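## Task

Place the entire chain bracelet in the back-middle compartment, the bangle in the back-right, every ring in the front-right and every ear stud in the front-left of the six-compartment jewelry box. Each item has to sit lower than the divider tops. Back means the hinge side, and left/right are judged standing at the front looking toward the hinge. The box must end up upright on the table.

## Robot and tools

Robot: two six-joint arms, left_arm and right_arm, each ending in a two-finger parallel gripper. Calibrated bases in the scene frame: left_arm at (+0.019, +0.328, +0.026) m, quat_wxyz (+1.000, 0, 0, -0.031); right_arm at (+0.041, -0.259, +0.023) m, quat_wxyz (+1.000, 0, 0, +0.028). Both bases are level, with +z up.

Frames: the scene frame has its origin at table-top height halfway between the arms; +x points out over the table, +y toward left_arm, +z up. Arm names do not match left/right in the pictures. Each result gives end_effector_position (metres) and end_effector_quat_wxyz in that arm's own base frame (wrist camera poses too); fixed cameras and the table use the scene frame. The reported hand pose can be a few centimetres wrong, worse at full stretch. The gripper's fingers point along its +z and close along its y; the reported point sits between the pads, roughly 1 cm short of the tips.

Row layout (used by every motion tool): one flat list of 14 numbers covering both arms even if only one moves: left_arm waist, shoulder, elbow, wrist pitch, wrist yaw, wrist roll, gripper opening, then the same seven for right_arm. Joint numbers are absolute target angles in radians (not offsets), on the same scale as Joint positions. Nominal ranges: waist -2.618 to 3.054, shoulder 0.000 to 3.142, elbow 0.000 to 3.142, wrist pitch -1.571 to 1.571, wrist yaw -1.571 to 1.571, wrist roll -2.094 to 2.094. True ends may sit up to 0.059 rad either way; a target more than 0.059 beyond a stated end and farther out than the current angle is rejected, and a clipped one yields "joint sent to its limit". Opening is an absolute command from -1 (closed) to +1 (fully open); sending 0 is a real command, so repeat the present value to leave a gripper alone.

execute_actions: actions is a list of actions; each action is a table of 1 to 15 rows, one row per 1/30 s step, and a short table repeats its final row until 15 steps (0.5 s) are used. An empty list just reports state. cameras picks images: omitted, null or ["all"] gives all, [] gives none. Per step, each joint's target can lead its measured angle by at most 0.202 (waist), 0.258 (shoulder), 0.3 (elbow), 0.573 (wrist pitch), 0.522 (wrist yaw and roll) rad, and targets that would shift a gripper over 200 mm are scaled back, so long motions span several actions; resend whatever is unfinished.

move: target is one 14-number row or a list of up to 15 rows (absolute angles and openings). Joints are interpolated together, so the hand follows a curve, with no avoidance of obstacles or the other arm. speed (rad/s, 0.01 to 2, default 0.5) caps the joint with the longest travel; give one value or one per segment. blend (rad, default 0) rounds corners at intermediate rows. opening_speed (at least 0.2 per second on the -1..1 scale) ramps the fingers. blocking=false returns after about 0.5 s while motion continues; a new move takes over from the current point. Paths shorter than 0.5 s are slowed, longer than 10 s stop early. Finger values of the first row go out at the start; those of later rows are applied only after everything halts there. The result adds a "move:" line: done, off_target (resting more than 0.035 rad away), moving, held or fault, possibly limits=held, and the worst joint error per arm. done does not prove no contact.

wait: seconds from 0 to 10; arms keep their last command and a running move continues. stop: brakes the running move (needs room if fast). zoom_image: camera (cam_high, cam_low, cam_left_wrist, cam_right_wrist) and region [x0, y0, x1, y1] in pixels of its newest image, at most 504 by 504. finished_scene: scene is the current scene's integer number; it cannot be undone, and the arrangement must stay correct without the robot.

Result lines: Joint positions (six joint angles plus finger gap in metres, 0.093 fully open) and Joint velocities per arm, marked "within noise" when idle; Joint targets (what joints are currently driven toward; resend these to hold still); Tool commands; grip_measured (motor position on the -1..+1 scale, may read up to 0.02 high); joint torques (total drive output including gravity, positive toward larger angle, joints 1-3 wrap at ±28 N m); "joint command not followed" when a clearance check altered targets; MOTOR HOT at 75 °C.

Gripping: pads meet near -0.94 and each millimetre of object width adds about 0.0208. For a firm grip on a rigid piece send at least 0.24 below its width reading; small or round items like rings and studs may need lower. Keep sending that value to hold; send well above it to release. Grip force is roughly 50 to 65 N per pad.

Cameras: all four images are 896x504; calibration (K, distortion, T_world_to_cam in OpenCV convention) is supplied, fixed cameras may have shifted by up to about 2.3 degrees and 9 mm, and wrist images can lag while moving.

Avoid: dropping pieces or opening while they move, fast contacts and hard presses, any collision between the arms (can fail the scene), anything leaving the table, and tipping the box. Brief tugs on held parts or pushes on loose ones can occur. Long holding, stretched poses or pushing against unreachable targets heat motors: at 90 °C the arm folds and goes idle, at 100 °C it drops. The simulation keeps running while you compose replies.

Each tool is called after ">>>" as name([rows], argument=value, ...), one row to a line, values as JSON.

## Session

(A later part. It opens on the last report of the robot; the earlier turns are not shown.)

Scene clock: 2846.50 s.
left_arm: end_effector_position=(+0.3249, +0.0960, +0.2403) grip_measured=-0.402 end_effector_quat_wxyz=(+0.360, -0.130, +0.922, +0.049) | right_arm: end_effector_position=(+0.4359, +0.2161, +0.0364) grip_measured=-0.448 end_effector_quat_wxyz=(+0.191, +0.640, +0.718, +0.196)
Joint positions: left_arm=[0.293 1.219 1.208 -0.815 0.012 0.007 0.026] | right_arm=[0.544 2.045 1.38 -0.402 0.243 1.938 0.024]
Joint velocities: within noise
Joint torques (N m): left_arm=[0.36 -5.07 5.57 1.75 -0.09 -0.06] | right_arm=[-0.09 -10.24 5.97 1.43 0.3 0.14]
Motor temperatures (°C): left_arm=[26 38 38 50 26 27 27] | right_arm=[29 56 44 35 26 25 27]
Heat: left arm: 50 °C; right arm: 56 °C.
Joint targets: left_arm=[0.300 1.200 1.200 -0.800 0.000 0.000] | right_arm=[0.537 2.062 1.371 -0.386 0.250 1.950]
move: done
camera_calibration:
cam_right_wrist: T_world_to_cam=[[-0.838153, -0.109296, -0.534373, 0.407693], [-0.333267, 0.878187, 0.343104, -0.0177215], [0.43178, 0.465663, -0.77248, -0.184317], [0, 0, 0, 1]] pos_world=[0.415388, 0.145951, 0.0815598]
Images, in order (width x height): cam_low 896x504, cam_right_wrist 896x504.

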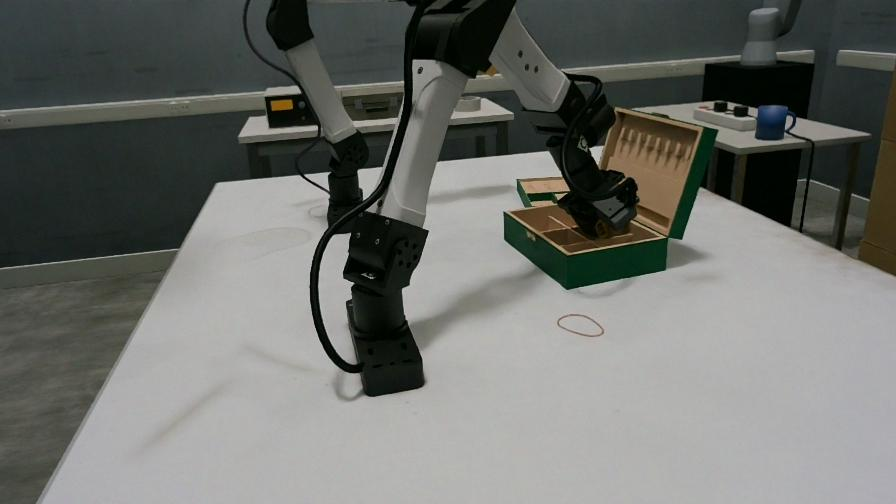

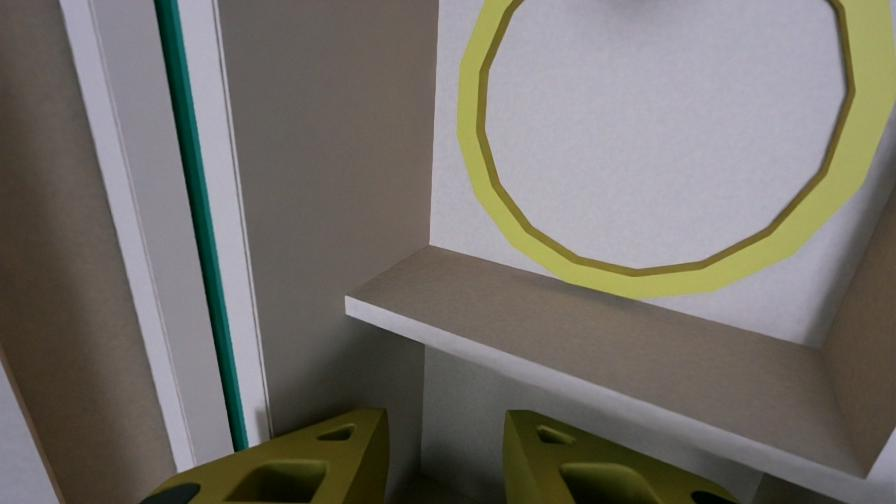

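>>> move([
  [0.3,1.2,1.2,-0.8,0,0,-0.4,0.530,2.055,1.364,-0.386,0.25,1.95,-0.5],
  [0.3,1.2,1.2,-0.8,0,0,-0.4,0.529,2.090,1.338,-0.325,0.25,1.95,-0.5],
], cameras=["cam_right_wrist","cam_low"], speed=0.12)

>>> zoom_image(camera="cam_right_wrist", region=[250, 300, 650, 504])

Scene clock: 2871.57 s.
left_arm: end_effector_position=(+0.3249, +0.0960, +0.2403) grip_measured=-0.402 end_effector_quat_wxyz=(+0.360, -0.130, +0.922, +0.049) | right_arm: end_effector_position=(+0.4381, +0.2130, +0.0277) grip_measured=-0.498 end_effector_quat_wxyz=(+0.193, +0.644, +0.713, +0.200)
Joint positions: left_arm=[0.293 1.219 1.208 -0.815 0.012 0.007 0.026] | right_arm=[0.536 2.056 1.355 -0.357 0.243 1.942 0.021]
Joint velocities: within noise
Joint torques (N m): left_arm=[0.38 -5.07 5.57 1.75 -0.08 -0.05] | right_arm=[-0.1 -8.66 5.16 1.63 0.3 0.1]
Motor temperatures (°C): left_arm=[26 38 38 50 26 27 27] | right_arm=[29 56 43 35 27 25 27]
Heat: left arm: 50 °C; right arm: 56 °C.
Joint targets: left_arm=[0.300 1.200 1.200 -0.800 0.000 0.000] | right_arm=[0.529 2.090 1.338 -0.325 0.250 1.950]
move: done
camera_calibration:
cam_right_wrist: T_world_to_cam=[[-0.835263, -0.0963148, -0.541349, 0.40072], [-0.32587, 0.879716, 0.346279, -0.0149796], [0.442881, 0.465643, -0.76618, -0.195507], [0, 0, 0, 1]] pos_world=[0.416412, 0.14281, 0.0723231]
Images, in order (width x height): cam_low 896x504, cam_right_wrist 896x504.

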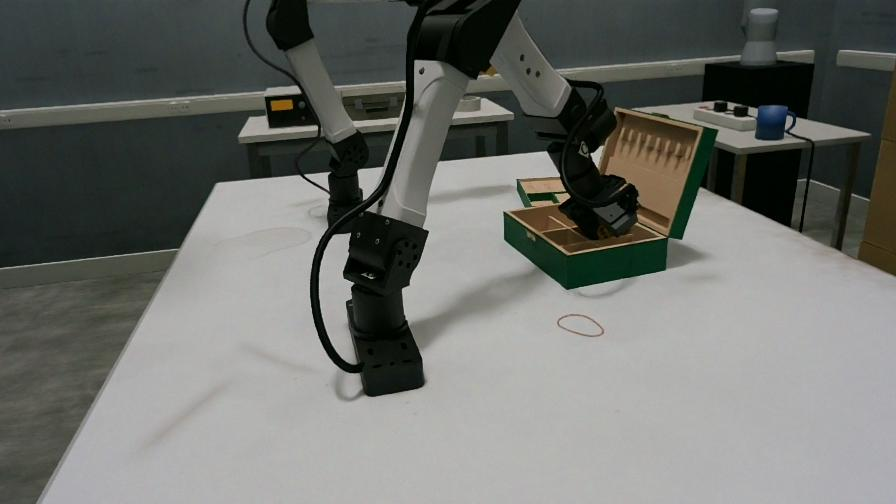

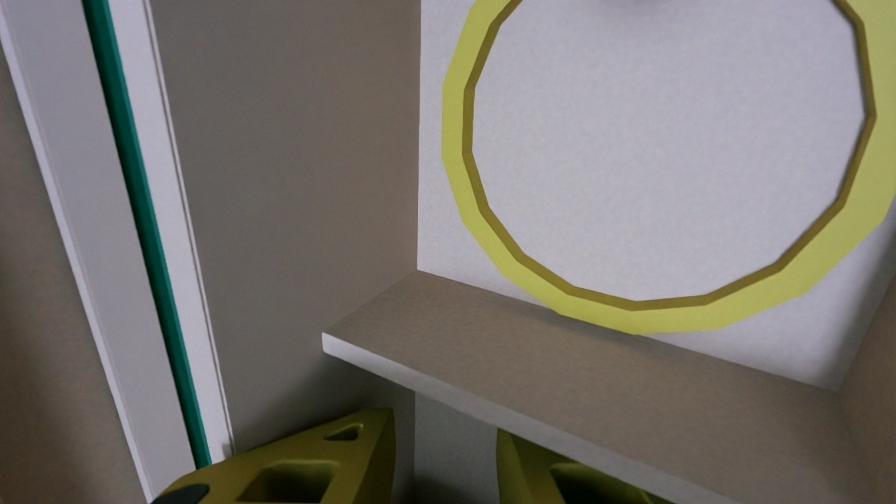

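Scaled by 1.260 from the camera's 896x504 image, which has a finer 1280x720 frame.

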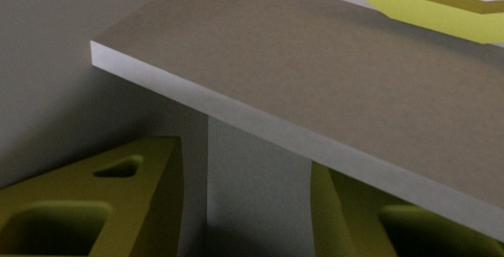

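>>> move([
  [0.3,1.2,1.2,-0.8,0,0,-0.4,0.525,2.02,1.325,-0.37,0.25,1.95,-0.5],
  [0.3,1.2,1.2,-0.8,0,0,-0.4,0.525,2.068,1.305,-0.325,0.25,1.95,-0.5],
], cameras=["cam_right_wrist","cam_low"], speed=0.12)

>>> zoom_image(camera="cam_right_wrist", region=[250, 300, 650, 504])

Scene clock: 2884.63 s.
left_arm: end_effector_position=(+0.3249, +0.0960, +0.2403) grip_measured=-0.402 end_effector_quat_wxyz=(+0.360, -0.130, +0.922, +0.049) | right_arm: end_effector_position=(+0.4371, +0.2144, +0.0251) grip_measured=-0.498 end_effector_quat_wxyz=(+0.191, +0.644, +0.711, +0.210)
Joint positions: left_arm=[0.293 1.219 1.208 -0.815 0.012 0.007 0.026] | right_arm=[0.536 2.05 1.325 -0.316 0.233 1.944 0.021]
Joint velocities: within noise
Joint torques (N m): left_arm=[0.38 -5.05 5.56 1.75 -0.09 -0.06] | right_arm=[-0.46 -10.07 4.72 1.24 0.38 0.09]
Motor temperatures (°C): left_arm=[26 38 38 50 26 27 27] | right_arm=[29 56 43 35 27 25 27]
Heat: left arm: 50 °C; right arm: 56 °C.
Joint targets: left_arm=[0.300 1.200 1.200 -0.800 0.000 0.000] | right_arm=[0.525 2.068 1.305 -0.325 0.250 1.950]
move: done
camera_calibration:
cam_right_wrist: T_world_to_cam=[[-0.828793, -0.0893698, -0.552373, 0.394585], [-0.332758, 0.87236, 0.358135, -0.0112469], [0.449862, 0.480626, -0.752744, -0.204341], [0, 0, 0, 1]] pos_world=[0.415212, 0.143287, 0.0681701]
Images, in order (width x height): cam_low 896x504, cam_right_wrist 896x504.

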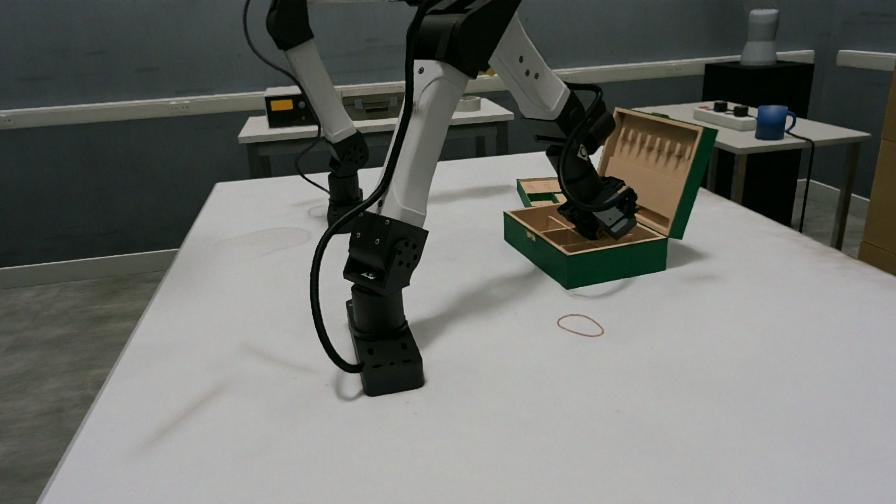

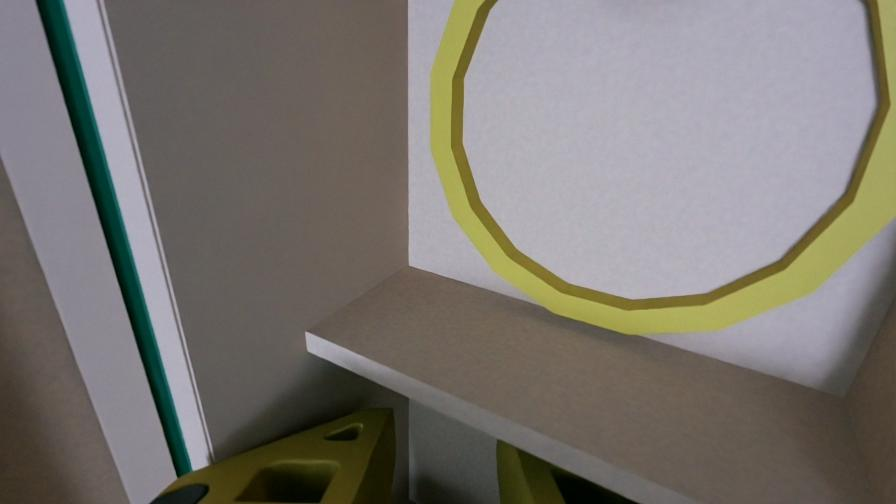

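Scaled by 1.260 from the camera's 896x504 image, which has a finer 1280x720 frame.

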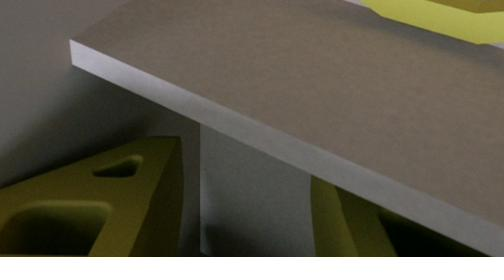

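>>> move(target=[0.3,1.2,1.2,-0.8,0,0,-0.4,0.525,2.068,1.263,-0.265,0.25,1.95,-0.5], cameras=["cam_right_wrist","cam_low"], speed=0.12)

>>> zoom_image(camera="cam_right_wrist", region=[250, 300, 650, 504])

Scene clock: 2893.83 s.
left_arm: end_effector_position=(+0.3249, +0.0960, +0.2403) grip_measured=-0.402 end_effector_quat_wxyz=(+0.360, -0.130, +0.922, +0.049) | right_arm: end_effector_position=(+0.4379, +0.2159, +0.0235) grip_measured=-0.498 end_effector_quat_wxyz=(+0.194, +0.643, +0.706, +0.225)
Joint positions: left_arm=[0.293 1.219 1.208 -0.815 0.012 0.007 0.026] | right_arm=[0.538 2.044 1.291 -0.257 0.233 1.949 0.021]
Joint velocities: within noise
Joint torques (N m): left_arm=[0.38 -5.05 5.56 1.75 -0.09 -0.06] | right_arm=[-0.64 -9.4 4 1.3 0.38 0.04]
Motor temperatures (°C): left_arm=[26 38 38 50 26 27 27] | right_arm=[29 57 43 35 27 25 27]
Heat: left arm: 50 °C; right arm: 57 °C.
Joint targets: left_arm=[0.300 1.200 1.200 -0.800 0.000 0.000] | right_arm=[0.525 2.068 1.263 -0.265 0.250 1.950]
move: done
camera_calibration:
cam_right_wrist: T_world_to_cam=[[-0.81417, -0.0770908, -0.575486, 0.386004], [-0.340329, 0.866397, 0.365421, -0.00734212], [0.470429, 0.49337, -0.73163, -0.218879], [0, 0, 0, 1]] pos_world=[0.414741, 0.144107, 0.0646846]
Images, in order (width x height): cam_low 896x504, cam_right_wrist 896x504.

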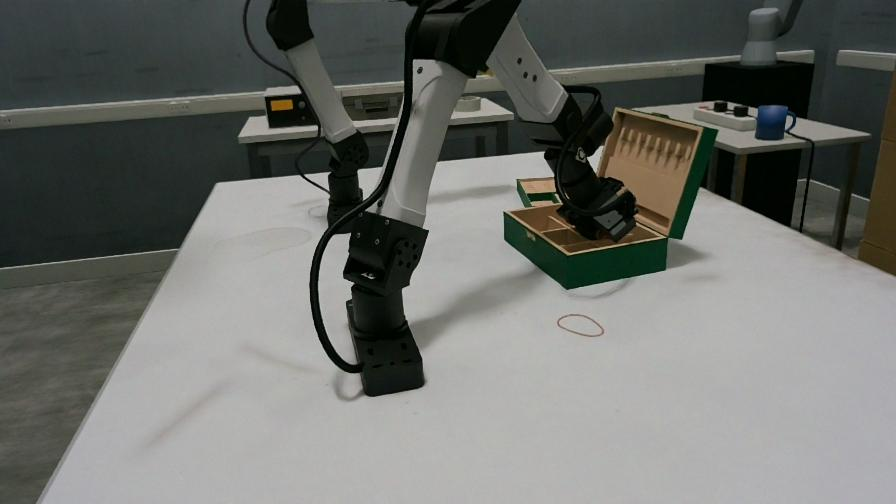

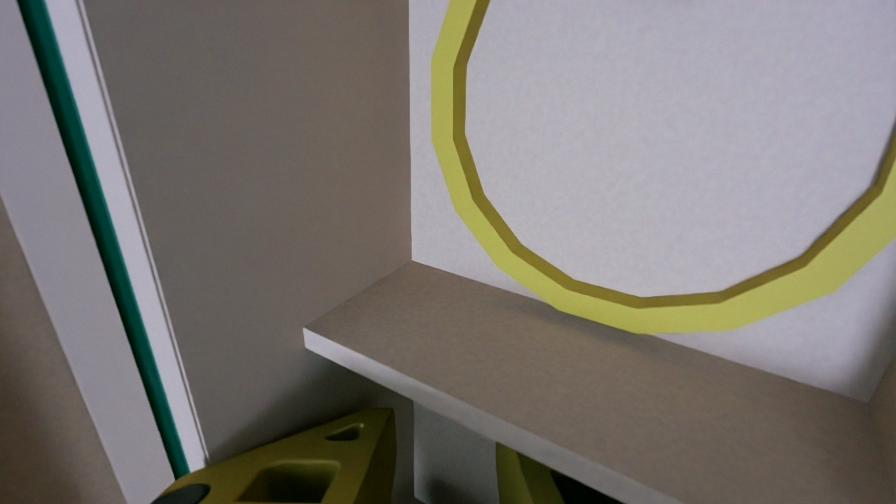

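Scaled by 1.260 from the camera's 896x504 image, which has a finer 1280x720 frame.

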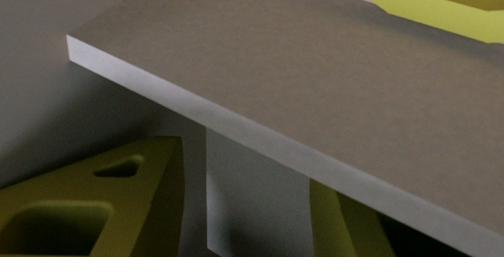

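>>> move([
  [0.3,1.2,1.2,-0.8,0,0,-0.4,0.527,1.98,1.31,-0.40,0.25,1.95,-0.5],
  [0.3,1.2,1.2,-0.8,0,0,-0.4,0.527,2.035,1.31,-0.36,0.25,1.95,-0.5],
], cameras=["cam_right_wrist","cam_low"], speed=0.15)

Scene clock: 2906.63 s.
left_arm: end_effector_position=(+0.3249, +0.0960, +0.2403) grip_measured=-0.402 end_effector_quat_wxyz=(+0.360, -0.130, +0.922, +0.049) | right_arm: end_effector_position=(+0.4282, +0.2112, +0.0312) grip_measured=-0.498 end_effector_quat_wxyz=(+0.186, +0.645, +0.711, +0.208)
Joint positions: left_arm=[0.293 1.219 1.208 -0.815 0.012 0.007 0.026] | right_arm=[0.538 2.011 1.297 -0.334 0.227 1.949 0.021]
Joint velocities: within noise
Joint torques (N m): left_arm=[0.38 -5.05 5.56 1.75 -0.09 -0.06] | right_arm=[-0.46 -9.16 7.9 1.04 0.44 0.03]
Motor temperatures (°C): left_arm=[26 38 38 50 26 27 27] | right_arm=[29 59 42 35 27 25 27]
Heat: left arm: 50 °C; right arm: 59 °C.
Joint targets: left_arm=[0.300 1.200 1.200 -0.800 0.000 0.000] | right_arm=[0.527 2.035 1.310 -0.360 0.250 1.950]
move: done
camera_calibration:
cam_right_wrist: T_world_to_cam=[[-0.833553, -0.0876311, -0.545444, 0.391746], [-0.329862, 0.87096, 0.36417, -0.0147775], [0.443148, 0.483476, -0.754898, -0.191931], [0, 0, 0, 1]] pos_world=[0.406721, 0.139994, 0.0741688]
Images, in order (width x height): cam_low 896x504, cam_right_wrist 896x504.

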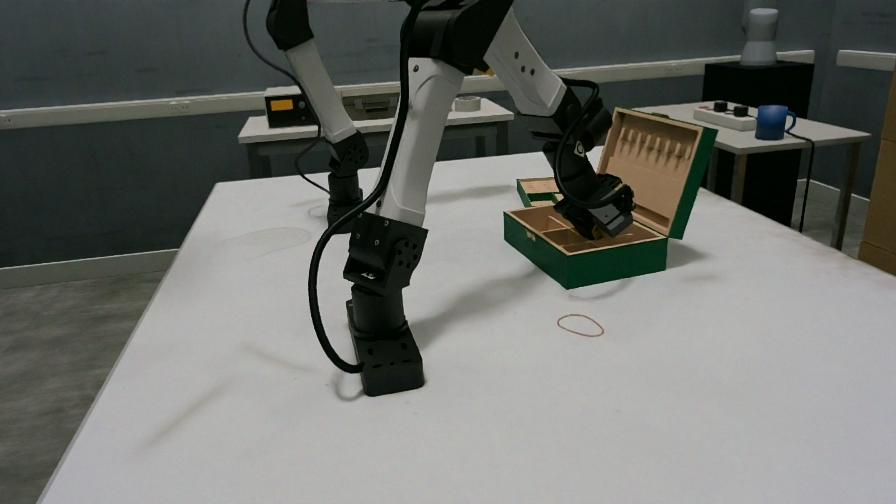

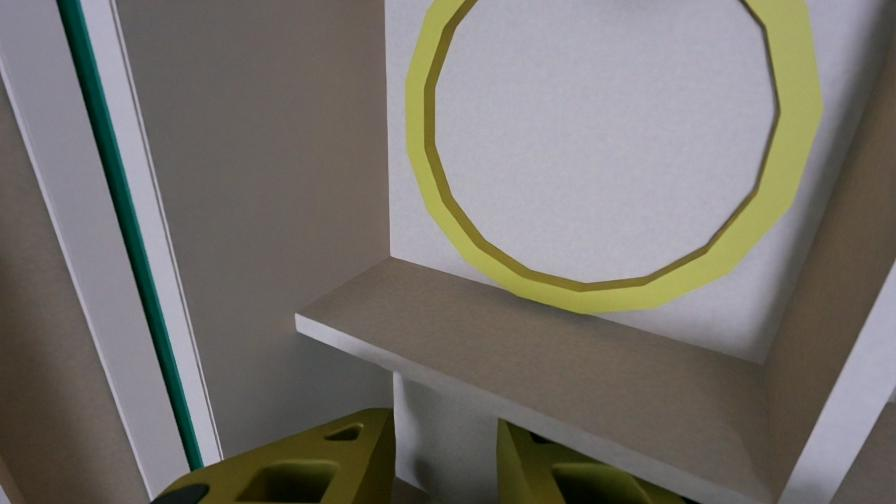

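>>> move(target=[0.3,1.2,1.2,-0.8,0,0,-0.4,0.530,2.068,1.258,-0.28,0.25,1.95,-0.5], cameras=["cam_right_wrist","cam_low"], speed=0.12)

>>> zoom_image(camera="cam_right_wrist", region=[250, 300, 650, 504])

Scene clock: 2916.73 s.
left_arm: end_effector_position=(+0.3249, +0.0960, +0.2403) grip_measured=-0.402 end_effector_quat_wxyz=(+0.360, -0.130, +0.922, +0.049) | right_arm: end_effector_position=(+0.4342, +0.2154, +0.0232) grip_measured=-0.498 end_effector_quat_wxyz=(+0.190, +0.643, +0.707, +0.223)
Joint positions: left_arm=[0.293 1.219 1.208 -0.815 0.012 0.007 0.026] | right_arm=[0.538 2.034 1.28 -0.261 0.224 1.949 0.021]
Joint velocities: within noise
Joint torques (N m): left_arm=[0.38 -5.07 5.55 1.75 -0.09 -0.06] | right_arm=[-0.2 -8.35 4.59 1.15 0.47 0.02]
Motor temperatures (°C): left_arm=[26 38 38 50 26 27 27] | right_arm=[29 58 43 35 27 25 27]
Heat: left arm: 50 °C; right arm: 58 °C.
Joint targets: left_arm=[0.300 1.200 1.200 -0.800 0.000 0.000] | right_arm=[0.530 2.068 1.258 -0.280 0.250 1.950]
move: done
camera_calibration:
cam_right_wrist: T_world_to_cam=[[-0.81884, -0.0785291, -0.568625, 0.384954], [-0.340853, 0.863567, 0.371578, -0.00733987], [0.461867, 0.498081, -0.73389, -0.214325], [0, 0, 0, 1]] pos_world=[0.411704, 0.14332, 0.0643312]
Images, in order (width x height): cam_low 896x504, cam_right_wrist 896x504.

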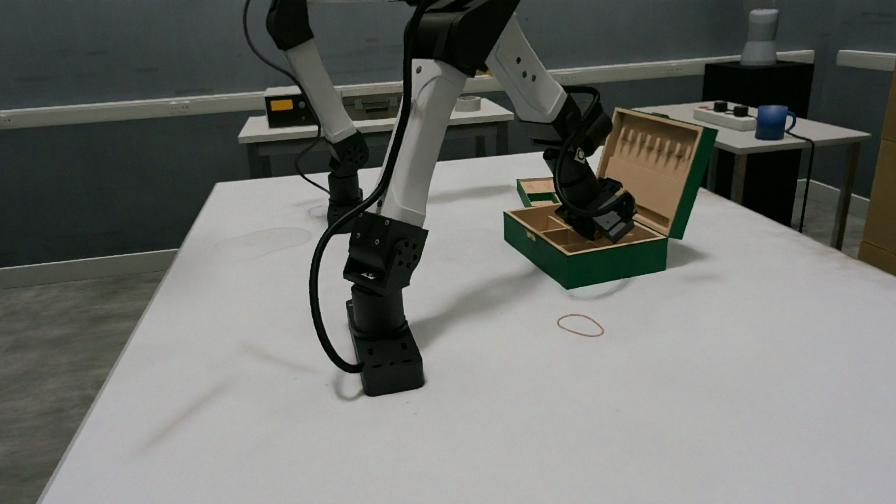

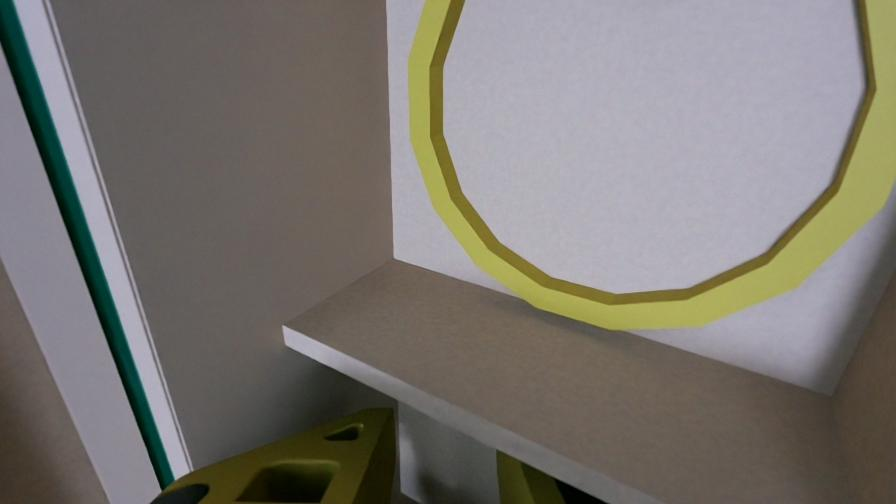

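Scaled by 1.260 from the camera's 896x504 image, which has a finer 1280x720 frame.

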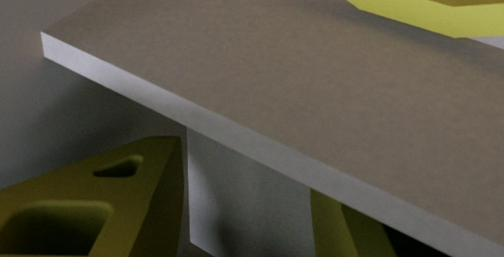

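>>> move([
  [0.3,1.2,1.2,-0.8,0,0,-0.4,0.53,1.98,1.31,-0.40,0.25,1.95,-0.5],
  [0.3,1.2,1.2,-0.8,0,0,-0.4,0.50,1.75,1.40,-0.7,0.25,1.3,-0.2],
  [0.3,1.2,1.2,-0.8,0,0,-0.4,0.445,1.94,1.355,-0.5,0.17,0.32,0.05],
  [0.3,1.2,1.2,-0.8,0,0,-0.4,0.450,2.005,1.347,-0.43,0.17,0.32,0.05],
], cameras=["cam_right_wrist","cam_low"], speed=[0.15,0.5,0.5,0.2])

>>> zoom_image(camera="cam_right_wrist", region=[200, 300, 600, 504])

Scene clock: 2976.07 s.
left_arm: end_effector_position=(+0.3249, +0.0960, +0.2403) grip_measured=-0.402 end_effector_quat_wxyz=(+0.360, -0.130, +0.922, +0.049) | right_arm: end_effector_position=(+0.4392, +0.1795, +0.0472) grip_measured=+0.048 end_effector_quat_wxyz=(+0.258, -0.036, +0.966, +0.013)
Joint positions: left_arm=[0.293 1.219 1.208 -0.815 0.012 0.007 0.026] | right_arm=[0.451 1.988 1.356 -0.446 0.179 0.332 0.047]
Joint velocities: within noise
Joint torques (N m): left_arm=[0.36 -5.07 5.56 1.75 -0.09 -0.06] | right_arm=[0.39 -9.92 6.11 1.52 0.06 -0.07]
Motor temperatures (°C): left_arm=[26 38 38 50 26 27 27] | right_arm=[29 57 42 35 27 25 27]
Heat: left arm: 50 °C; right arm: 57 °C.
Joint targets: left_arm=[0.300 1.200 1.200 -0.800 0.000 0.000] | right_arm=[0.450 2.005 1.347 -0.430 0.170 0.320]
move: done
camera_calibration:
cam_right_wrist: T_world_to_cam=[[0.0868584, -0.996156, -0.0113244, 0.140516], [-0.993709, -0.085827, -0.0719509, 0.494523], [0.0707024, 0.0175027, -0.997344, 0.0893191], [0, 0, 0, 1]] pos_world=[0.472892, 0.180856, 0.126255]
Images, in order (width x height): cam_low 896x504, cam_right_wrist 896x504.

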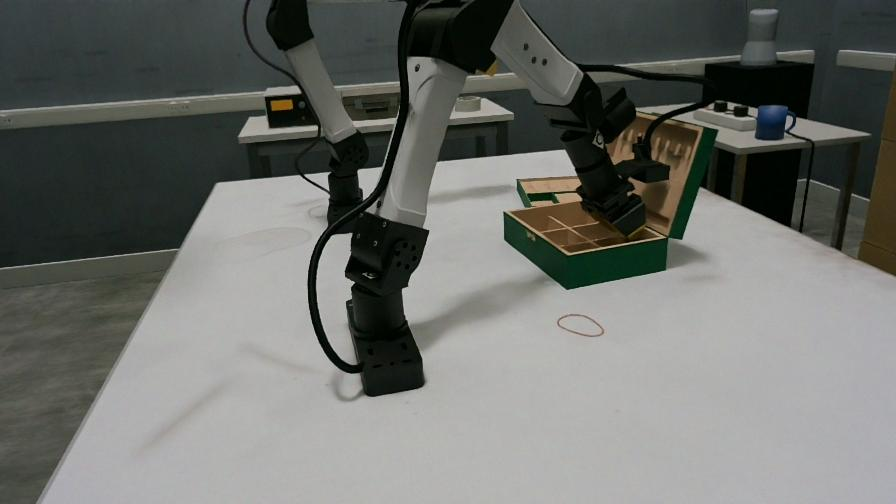

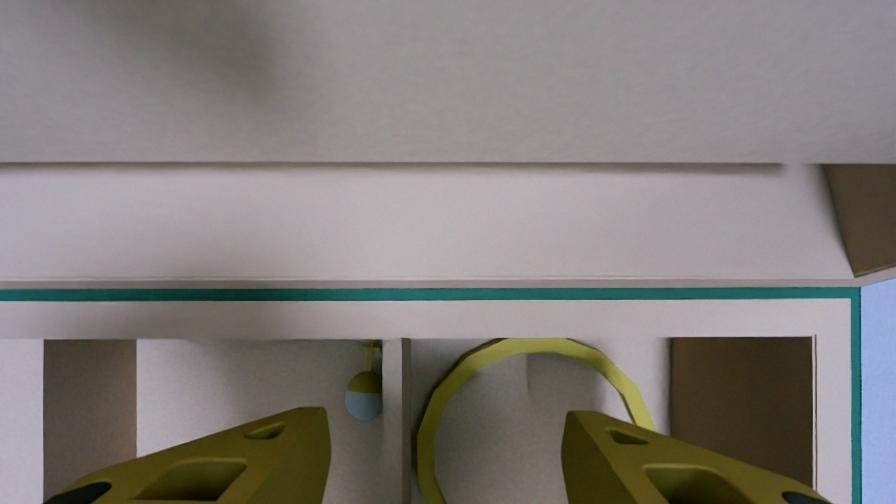

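Scaled by 1.260 from the camera's 896x504 image, which has a finer 1280x720 frame.

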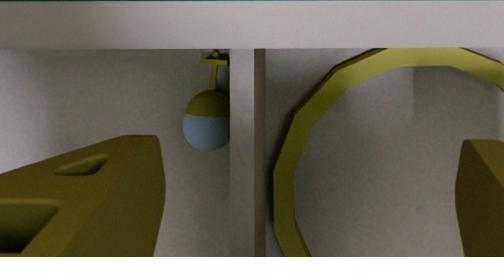

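>>> move([
  [0.3,1.2,1.2,-0.8,0,0,-0.4,0.430,2.003,1.347,-0.43,0.17,0.32,0.05],
  [0.3,1.2,1.2,-0.8,0,0,-0.4,0.432,2.048,1.313,-0.37,0.17,0.32,0.05],
], cameras=["cam_right_wrist","cam_low"], speed=[0.15,0.15])

>>> zoom_image(camera="cam_right_wrist", region=[200, 300, 600, 504])

Scene clock: 2989.90 s.
left_arm: end_effector_position=(+0.3249, +0.0960, +0.2403) grip_measured=-0.402 end_effector_quat_wxyz=(+0.360, -0.130, +0.922, +0.049) | right_arm: end_effector_position=(+0.4391, +0.1709, +0.0236) grip_measured=+0.048 end_effector_quat_wxyz=(+0.247, -0.029, +0.969, +0.007)
Joint positions: left_arm=[0.293 1.219 1.208 -0.815 0.012 0.007 0.026] | right_arm=[0.434 2.027 1.322 -0.396 0.177 0.332 0.047]
Joint velocities: within noise
Joint torques (N m): left_arm=[0.38 -5.05 5.56 1.75 -0.09 -0.06] | right_arm=[0.29 -9.65 5.91 1.59 0.08 -0.07]
Motor temperatures (°C): left_arm=[26 37 38 50 26 27 27] | right_arm=[29 58 41 35 27 25 27]
Heat: left arm: 50 °C; right arm: 58 °C.
Joint targets: left_arm=[0.300 1.200 1.200 -0.800 0.000 0.000] | right_arm=[0.432 2.048 1.313 -0.370 0.170 0.320]
move: done
camera_calibration:
cam_right_wrist: T_world_to_cam=[[0.0706239, -0.997491, -0.00493943, 0.138893], [-0.996296, -0.070294, -0.0495275, 0.489911], [0.049056, 0.00841895, -0.998761, 0.0770612], [0, 0, 0, 1]] pos_world=[0.474507, 0.172333, 0.101916]
Images, in order (width x height): cam_low 896x504, cam_right_wrist 896x504.

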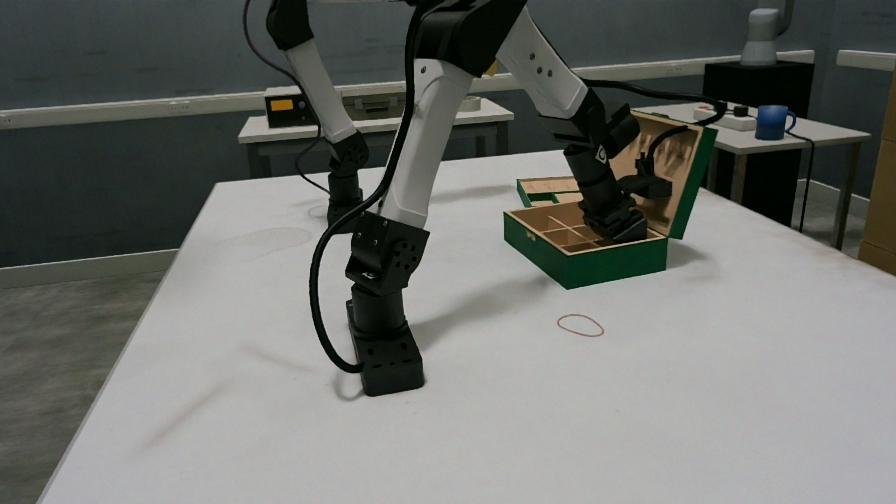

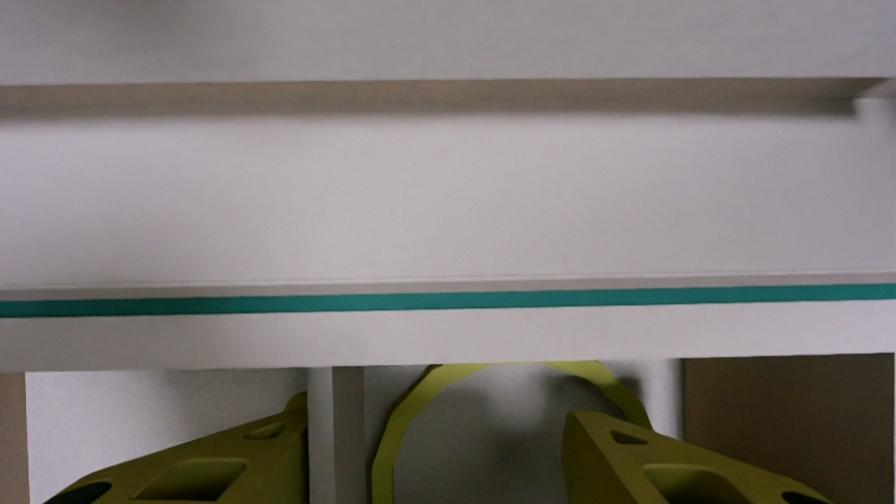

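Scaled by 1.260 from the camera's 896x504 image, which has a finer 1280x720 frame.

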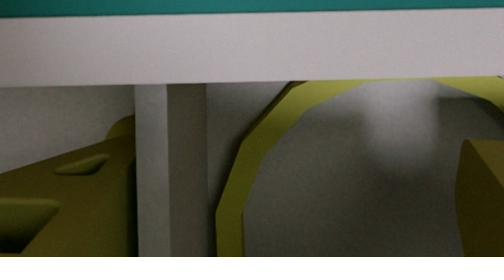

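>>> move([
  [0.3,1.2,1.2,-0.8,0,0,-0.4,0.434,2.082,1.292,-0.31,0.17,0.32,0.05],
], cameras=["cam_right_wrist","cam_low"], speed=[0.1])

>>> zoom_image(camera="cam_right_wrist", region=[200, 300, 600, 504])

Scene clock: 3000.80 s.
left_arm: end_effector_position=(+0.3249, +0.0960, +0.2403) grip_measured=-0.402 end_effector_quat_wxyz=(+0.360, -0.130, +0.922, +0.049) | right_arm: end_effector_position=(+0.4461, +0.1735, +0.0196) grip_measured=+0.048 end_effector_quat_wxyz=(+0.264, -0.027, +0.964, +0.012)
Joint positions: left_arm=[0.293 1.219 1.208 -0.815 0.012 0.007 0.026] | right_arm=[0.434 2.041 1.307 -0.332 0.18 0.332 0.047]
Joint velocities: within noise
Joint torques (N m): left_arm=[0.38 -5.05 5.56 1.75 -0.09 -0.05] | right_arm=[0.46 -7.86 5.24 1.61 0.05 -0.07]
Motor temperatures (°C): left_arm=[26 37 38 50 26 27 27] | right_arm=[29 59 41 36 27 25 27]
Heat: left arm: 50 °C; right arm: 59 °C.
Joint targets: left_arm=[0.300 1.200 1.200 -0.800 0.000 0.000] | right_arm=[0.434 2.082 1.292 -0.310 0.170 0.320]
move: off_target (right_arm); right_arm: the shoulder is farthest, 0.041 rad from its target
camera_calibration:
cam_right_wrist: T_world_to_cam=[[0.0691727, -0.997498, -0.0145609, 0.141787], [-0.99415, -0.0677122, -0.0841493, 0.496214], [0.0829528, 0.0202965, -0.996347, 0.0554393], [0, 0, 0, 1]] pos_world=[0.478904, 0.173906, 0.0990573]
Images, in order (width x height): cam_low 896x504, cam_right_wrist 896x504.

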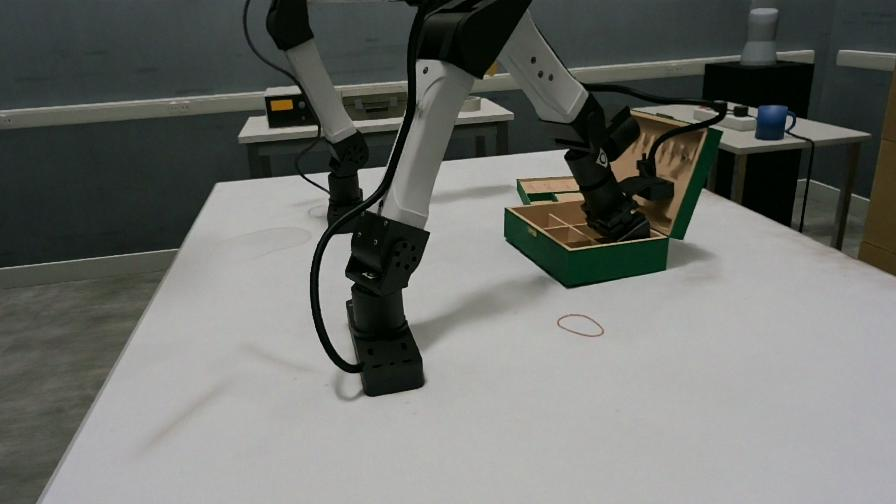

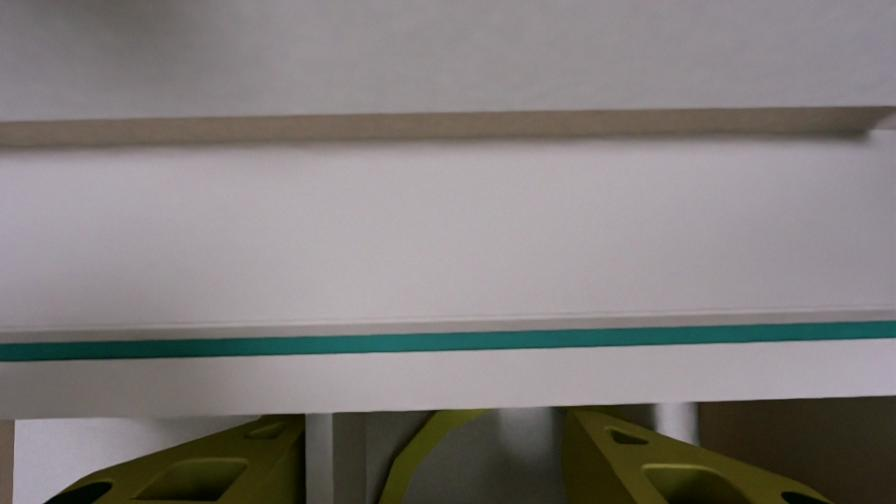

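Scaled by 1.260 from the camera's 896x504 image, which has a finer 1280x720 frame.

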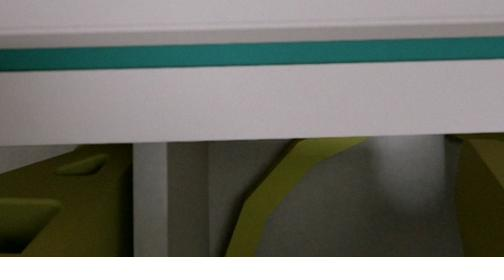

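>>> move([
  [0.3,1.2,1.2,-0.8,0,0,-0.4,0.475,2.070,1.282,-0.32,0.17,0.32,0.05],
  [0.3,1.2,1.2,-0.8,0,0,-0.4,0.46,1.97,1.32,-0.48,0.17,0.32,0.05],
  [0.3,1.2,1.2,-0.8,0,0,-0.4,0.47,1.85,1.36,-0.67,0.17,0.32,0.05],
], cameras=["cam_right_wrist","cam_low"], speed=[0.1,0.15,0.3])

Scene clock: 3012.13 s.
left_arm: end_effector_position=(+0.3249, +0.0960, +0.2403) grip_measured=-0.402 end_effector_quat_wxyz=(+0.360, -0.130, +0.922, +0.049) | right_arm: end_effector_position=(+0.3987, +0.1672, +0.0702) grip_measured=+0.048 end_effector_quat_wxyz=(+0.211, -0.049, +0.976, -0.006)
Joint positions: left_arm=[0.293 1.219 1.208 -0.815 0.012 0.007 0.026] | right_arm=[0.467 1.876 1.341 -0.648 0.179 0.332 0.047]
Joint velocities: within noise
Joint torques (N m): left_arm=[0.39 -5.05 5.56 1.75 -0.09 -0.05] | right_arm=[0.77 -12.92 8.76 0.95 0.07 -0.06]
Motor temperatures (°C): left_arm=[26 37 38 50 26 27 27] | right_arm=[29 59 41 35 27 25 27]
Heat: left arm: 50 °C; right arm: 59 °C.
Joint targets: left_arm=[0.300 1.200 1.200 -0.800 0.000 0.000] | right_arm=[0.470 1.850 1.360 -0.670 0.170 0.320]
move: done
camera_calibration:
cam_right_wrist: T_world_to_cam=[[0.102591, -0.994374, 0.0263732, 0.122754], [-0.994457, -0.101913, 0.0258767, 0.451012], [-0.0230434, -0.0288817, -0.999317, 0.160586], [0, 0, 0, 1]] pos_world=[0.439619, 0.172665, 0.145568]
Images, in order (width x height): cam_low 896x504, cam_right_wrist 896x504.

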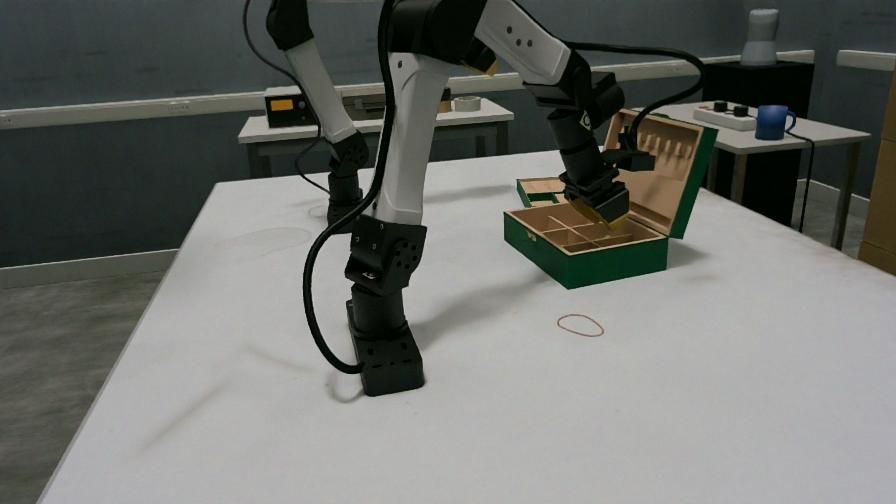

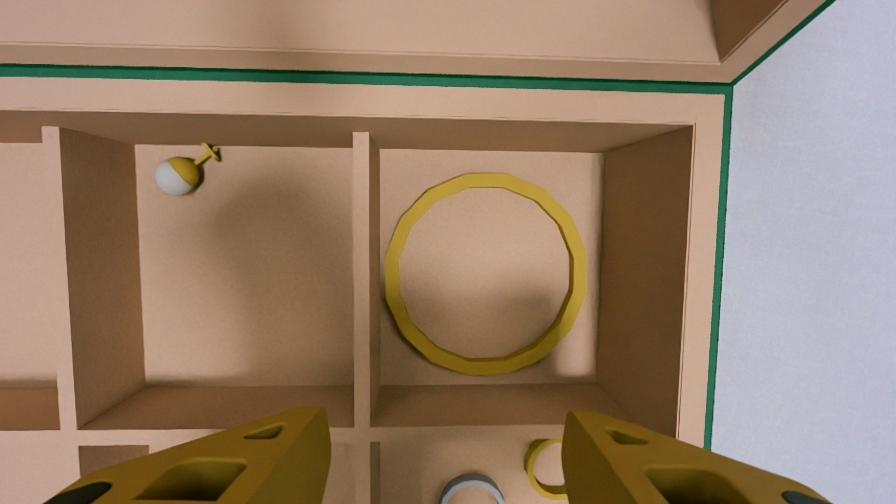

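>>> move([
  [0.3,1.2,1.2,-0.8,0,0,-0.4,0.55,1.6,1.40,-0.9,0.17,0.32,-0.94],
  [0.3,1.2,1.2,-0.8,0,0,-0.4,0.66,1.30,1.05,-0.7,0,0.5,-0.94],
  [0.3,1.2,1.2,-0.8,0,0,-0.4,0.675,1.53,0.71,-0.28,0,0.52,-0.94],
], cameras=["cam_right_wrist"], speed=[0.5,0.9,0.5])

Scene clock: 3032.37 s.
left_arm: end_effector_position=(+0.3249, +0.0960, +0.2403) grip_measured=-0.402 end_effector_quat_wxyz=(+0.360, -0.130, +0.922, +0.049) | right_arm: end_effector_position=(+0.2596, +0.2031, +0.0259) grip_measured=-0.936 end_effector_quat_wxyz=(+0.196, -0.077, +0.970, +0.125)
Joint positions: left_arm=[0.293 1.219 1.208 -0.815 0.012 0.007 0.026] | right_arm=[0.668 1.521 0.716 -0.296 0.009 0.508 0]
Joint velocities: within noise
Joint torques (N m): left_arm=[0.38 -5.05 5.56 1.75 -0.08 -0.05] | right_arm=[1.06 -5.49 5.89 1.46 -0.03 0.16]
Motor temperatures (°C): left_arm=[26 37 38 50 26 27 27] | right_arm=[29 62 43 34 27 25 27]
Heat: left arm: 50 °C; right arm: 62 °C.
Joint targets: left_arm=[0.300 1.200 1.200 -0.800 0.000 0.000] | right_arm=[0.675 1.530 0.710 -0.280 0.000 0.520]
move: done
camera_calibration:
cam_right_wrist: T_world_to_cam=[[0.208082, -0.953132, -0.219637, 0.14451], [-0.975395, -0.218928, 0.0259761, 0.336299], [-0.0728434, 0.208828, -0.975236, 0.0781604], [0, 0, 0, 1]] pos_world=[0.303648, 0.195041, 0.0992288]
Images, in order (width x height): cam_right_wrist 896x504.

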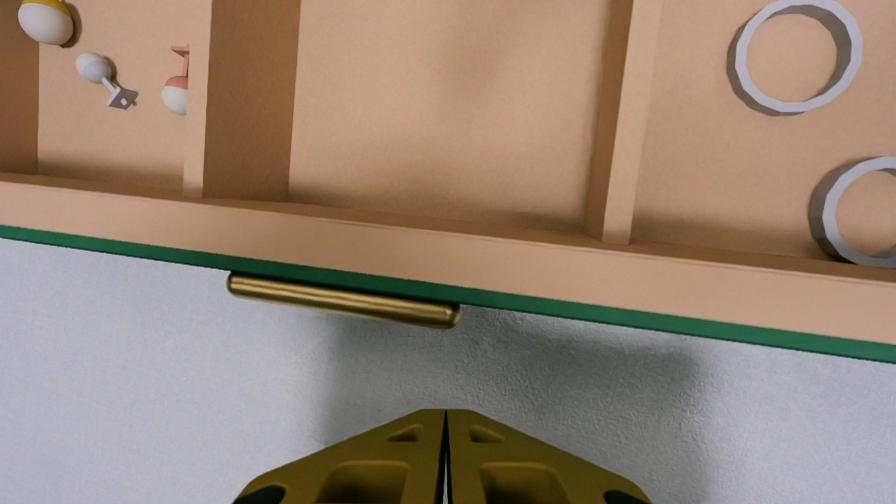

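>>> execute_actions([
  [[0.3,1.2,1.2,-0.8,0,0,-0.4,0.685,1.55,0.73,-0.28,0,0.52,-0.94],[0.3,1.2,1.2,-0.8,0,0,-0.4,0.68,1.57,0.75,-0.28,0,0.52,-0.94],[0.3,1.2,1.2,-0.8,0,0,-0.4,0.67,1.60,0.78,-0.28,0,0.52,-0.94],[0.3,1.2,1.2,-0.8,0,0,-0.4,0.655,1.635,0.815,-0.28,0,0.52,-0.94],[0.3,1.2,1.2,-0.8,0,0,-0.4,0.64,1.67,0.855,-0.28,0,0.52,-0.94],[0.3,1.2,1.2,-0.8,0,0,-0.4,0.622,1.705,0.895,-0.28,0,0.52,-0.94],[0.3,1.2,1.2,-0.8,0,0,-0.4,0.608,1.735,0.925,-0.28,0,0.52,-0.94]],
], cameras=["cam_low"])

>>> move([
  [0.3,1.2,1.2,-0.8,0,0,-0.4,0.66,1.54,0.74,-0.28,0,0.5,-0.94],
  [0.3,1.2,1.2,-0.8,0,0,-0.4,0.65,1.30,1.1,-0.75,0,0.5,-0.94],
  [0.3,1.2,1.2,-0.8,0,0,-0.4,0.55,1.55,1.4,-0.95,0.17,0.285,-0.4],
], cameras=["cam_right_wrist"], speed=[0.4,0.7,0.7])

Scene clock: 3045.13 s.
left_arm: end_effector_position=(+0.3249, +0.0960, +0.2403) grip_measured=-0.402 end_effector_quat_wxyz=(+0.360, -0.130, +0.922, +0.049) | right_arm: end_effector_position=(+0.3060, +0.2173, +0.0176) grip_measured=-0.936 end_effector_quat_wxyz=(+0.185, -0.052, +0.974, +0.121)
Joint positions: left_arm=[0.293 1.219 1.208 -0.815 0.012 0.007 0.026] | right_arm=[0.614 1.722 0.902 -0.305 -0.008 0.509 0]
Joint velocities: within noise
Joint torques (N m): left_arm=[0.38 -5.07 5.56 1.75 -0.09 -0.06] | right_arm=[0.01 -7.02 8.46 1.55 0.13 0.15]
Motor temperatures (°C): left_arm=[26 37 38 50 26 27 27] | right_arm=[29 59 43 34 27 25 27]
Heat: left arm: 50 °C; right arm: 59 °C.
Joint targets: left_arm=[0.300 1.200 1.200 -0.800 0.000 0.000] | right_arm=[0.608 1.735 0.925 -0.280 0.000 0.520]
Images, in order (width x height): cam_low 896x504.

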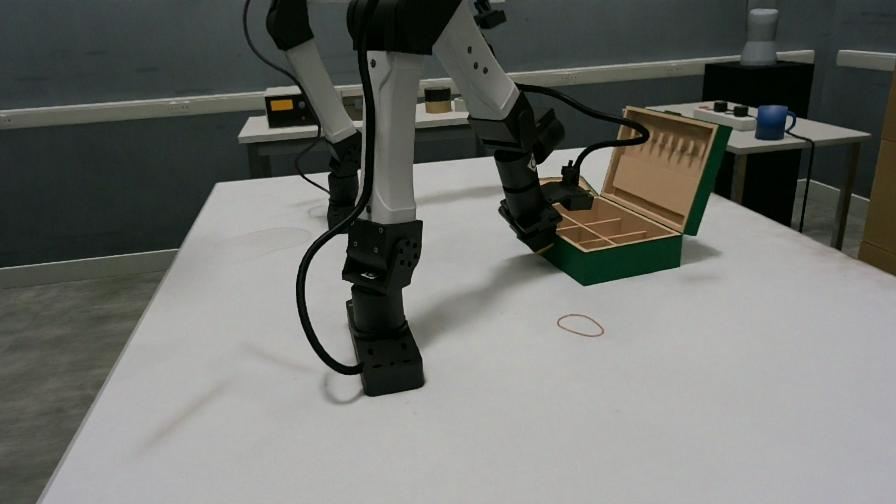

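Scene clock: 3048.27 s.
left_arm: end_effector_position=(+0.3249, +0.0960, +0.2403) grip_measured=-0.402 end_effector_quat_wxyz=(+0.360, -0.130, +0.922, +0.049) | right_arm: end_effector_position=(+0.3324, +0.1733, +0.1846) grip_measured=-0.402 end_effector_quat_wxyz=(+0.249, -0.105, +0.962, +0.027)
Joint positions: left_arm=[0.293 1.219 1.208 -0.815 0.012 0.007 0.026] | right_arm=[0.553 1.537 1.377 -0.929 0.162 0.297 0.026]
Joint velocities: within noise
Joint torques (N m): left_arm=[0.38 -5.07 5.57 1.75 -0.09 -0.06] | right_arm=[0.21 -6.3 9.55 1.16 0.22 -0.07]
Motor temperatures (°C): left_arm=[26 37 38 50 26 27 27] | right_arm=[29 59 43 34 27 25 27]
Heat: left arm: 50 °C; right arm: 59 °C.
Joint targets: left_arm=[0.300 1.200 1.200 -0.800 0.000 0.000] | right_arm=[0.550 1.550 1.400 -0.950 0.170 0.285]
move: done
camera_calibration:
cam_right_wrist: T_world_to_cam=[[0.225023, -0.974342, -0.00479235, 0.0942711], [-0.972867, -0.224406, -0.0563267, 0.41196], [0.053806, 0.0173372, -0.998401, 0.239894], [0, 0, 0, 1]] pos_world=[0.366661, 0.180139, 0.263167]
Images, in order (width x height): cam_right_wrist 896x504.

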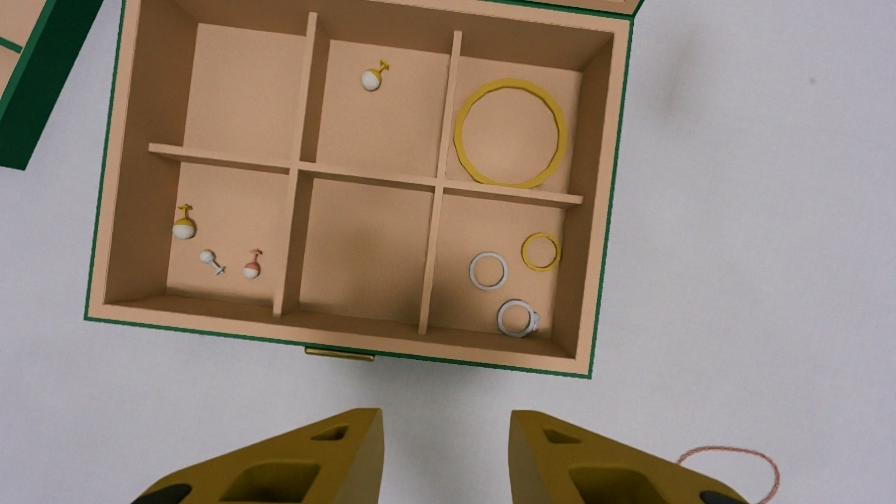

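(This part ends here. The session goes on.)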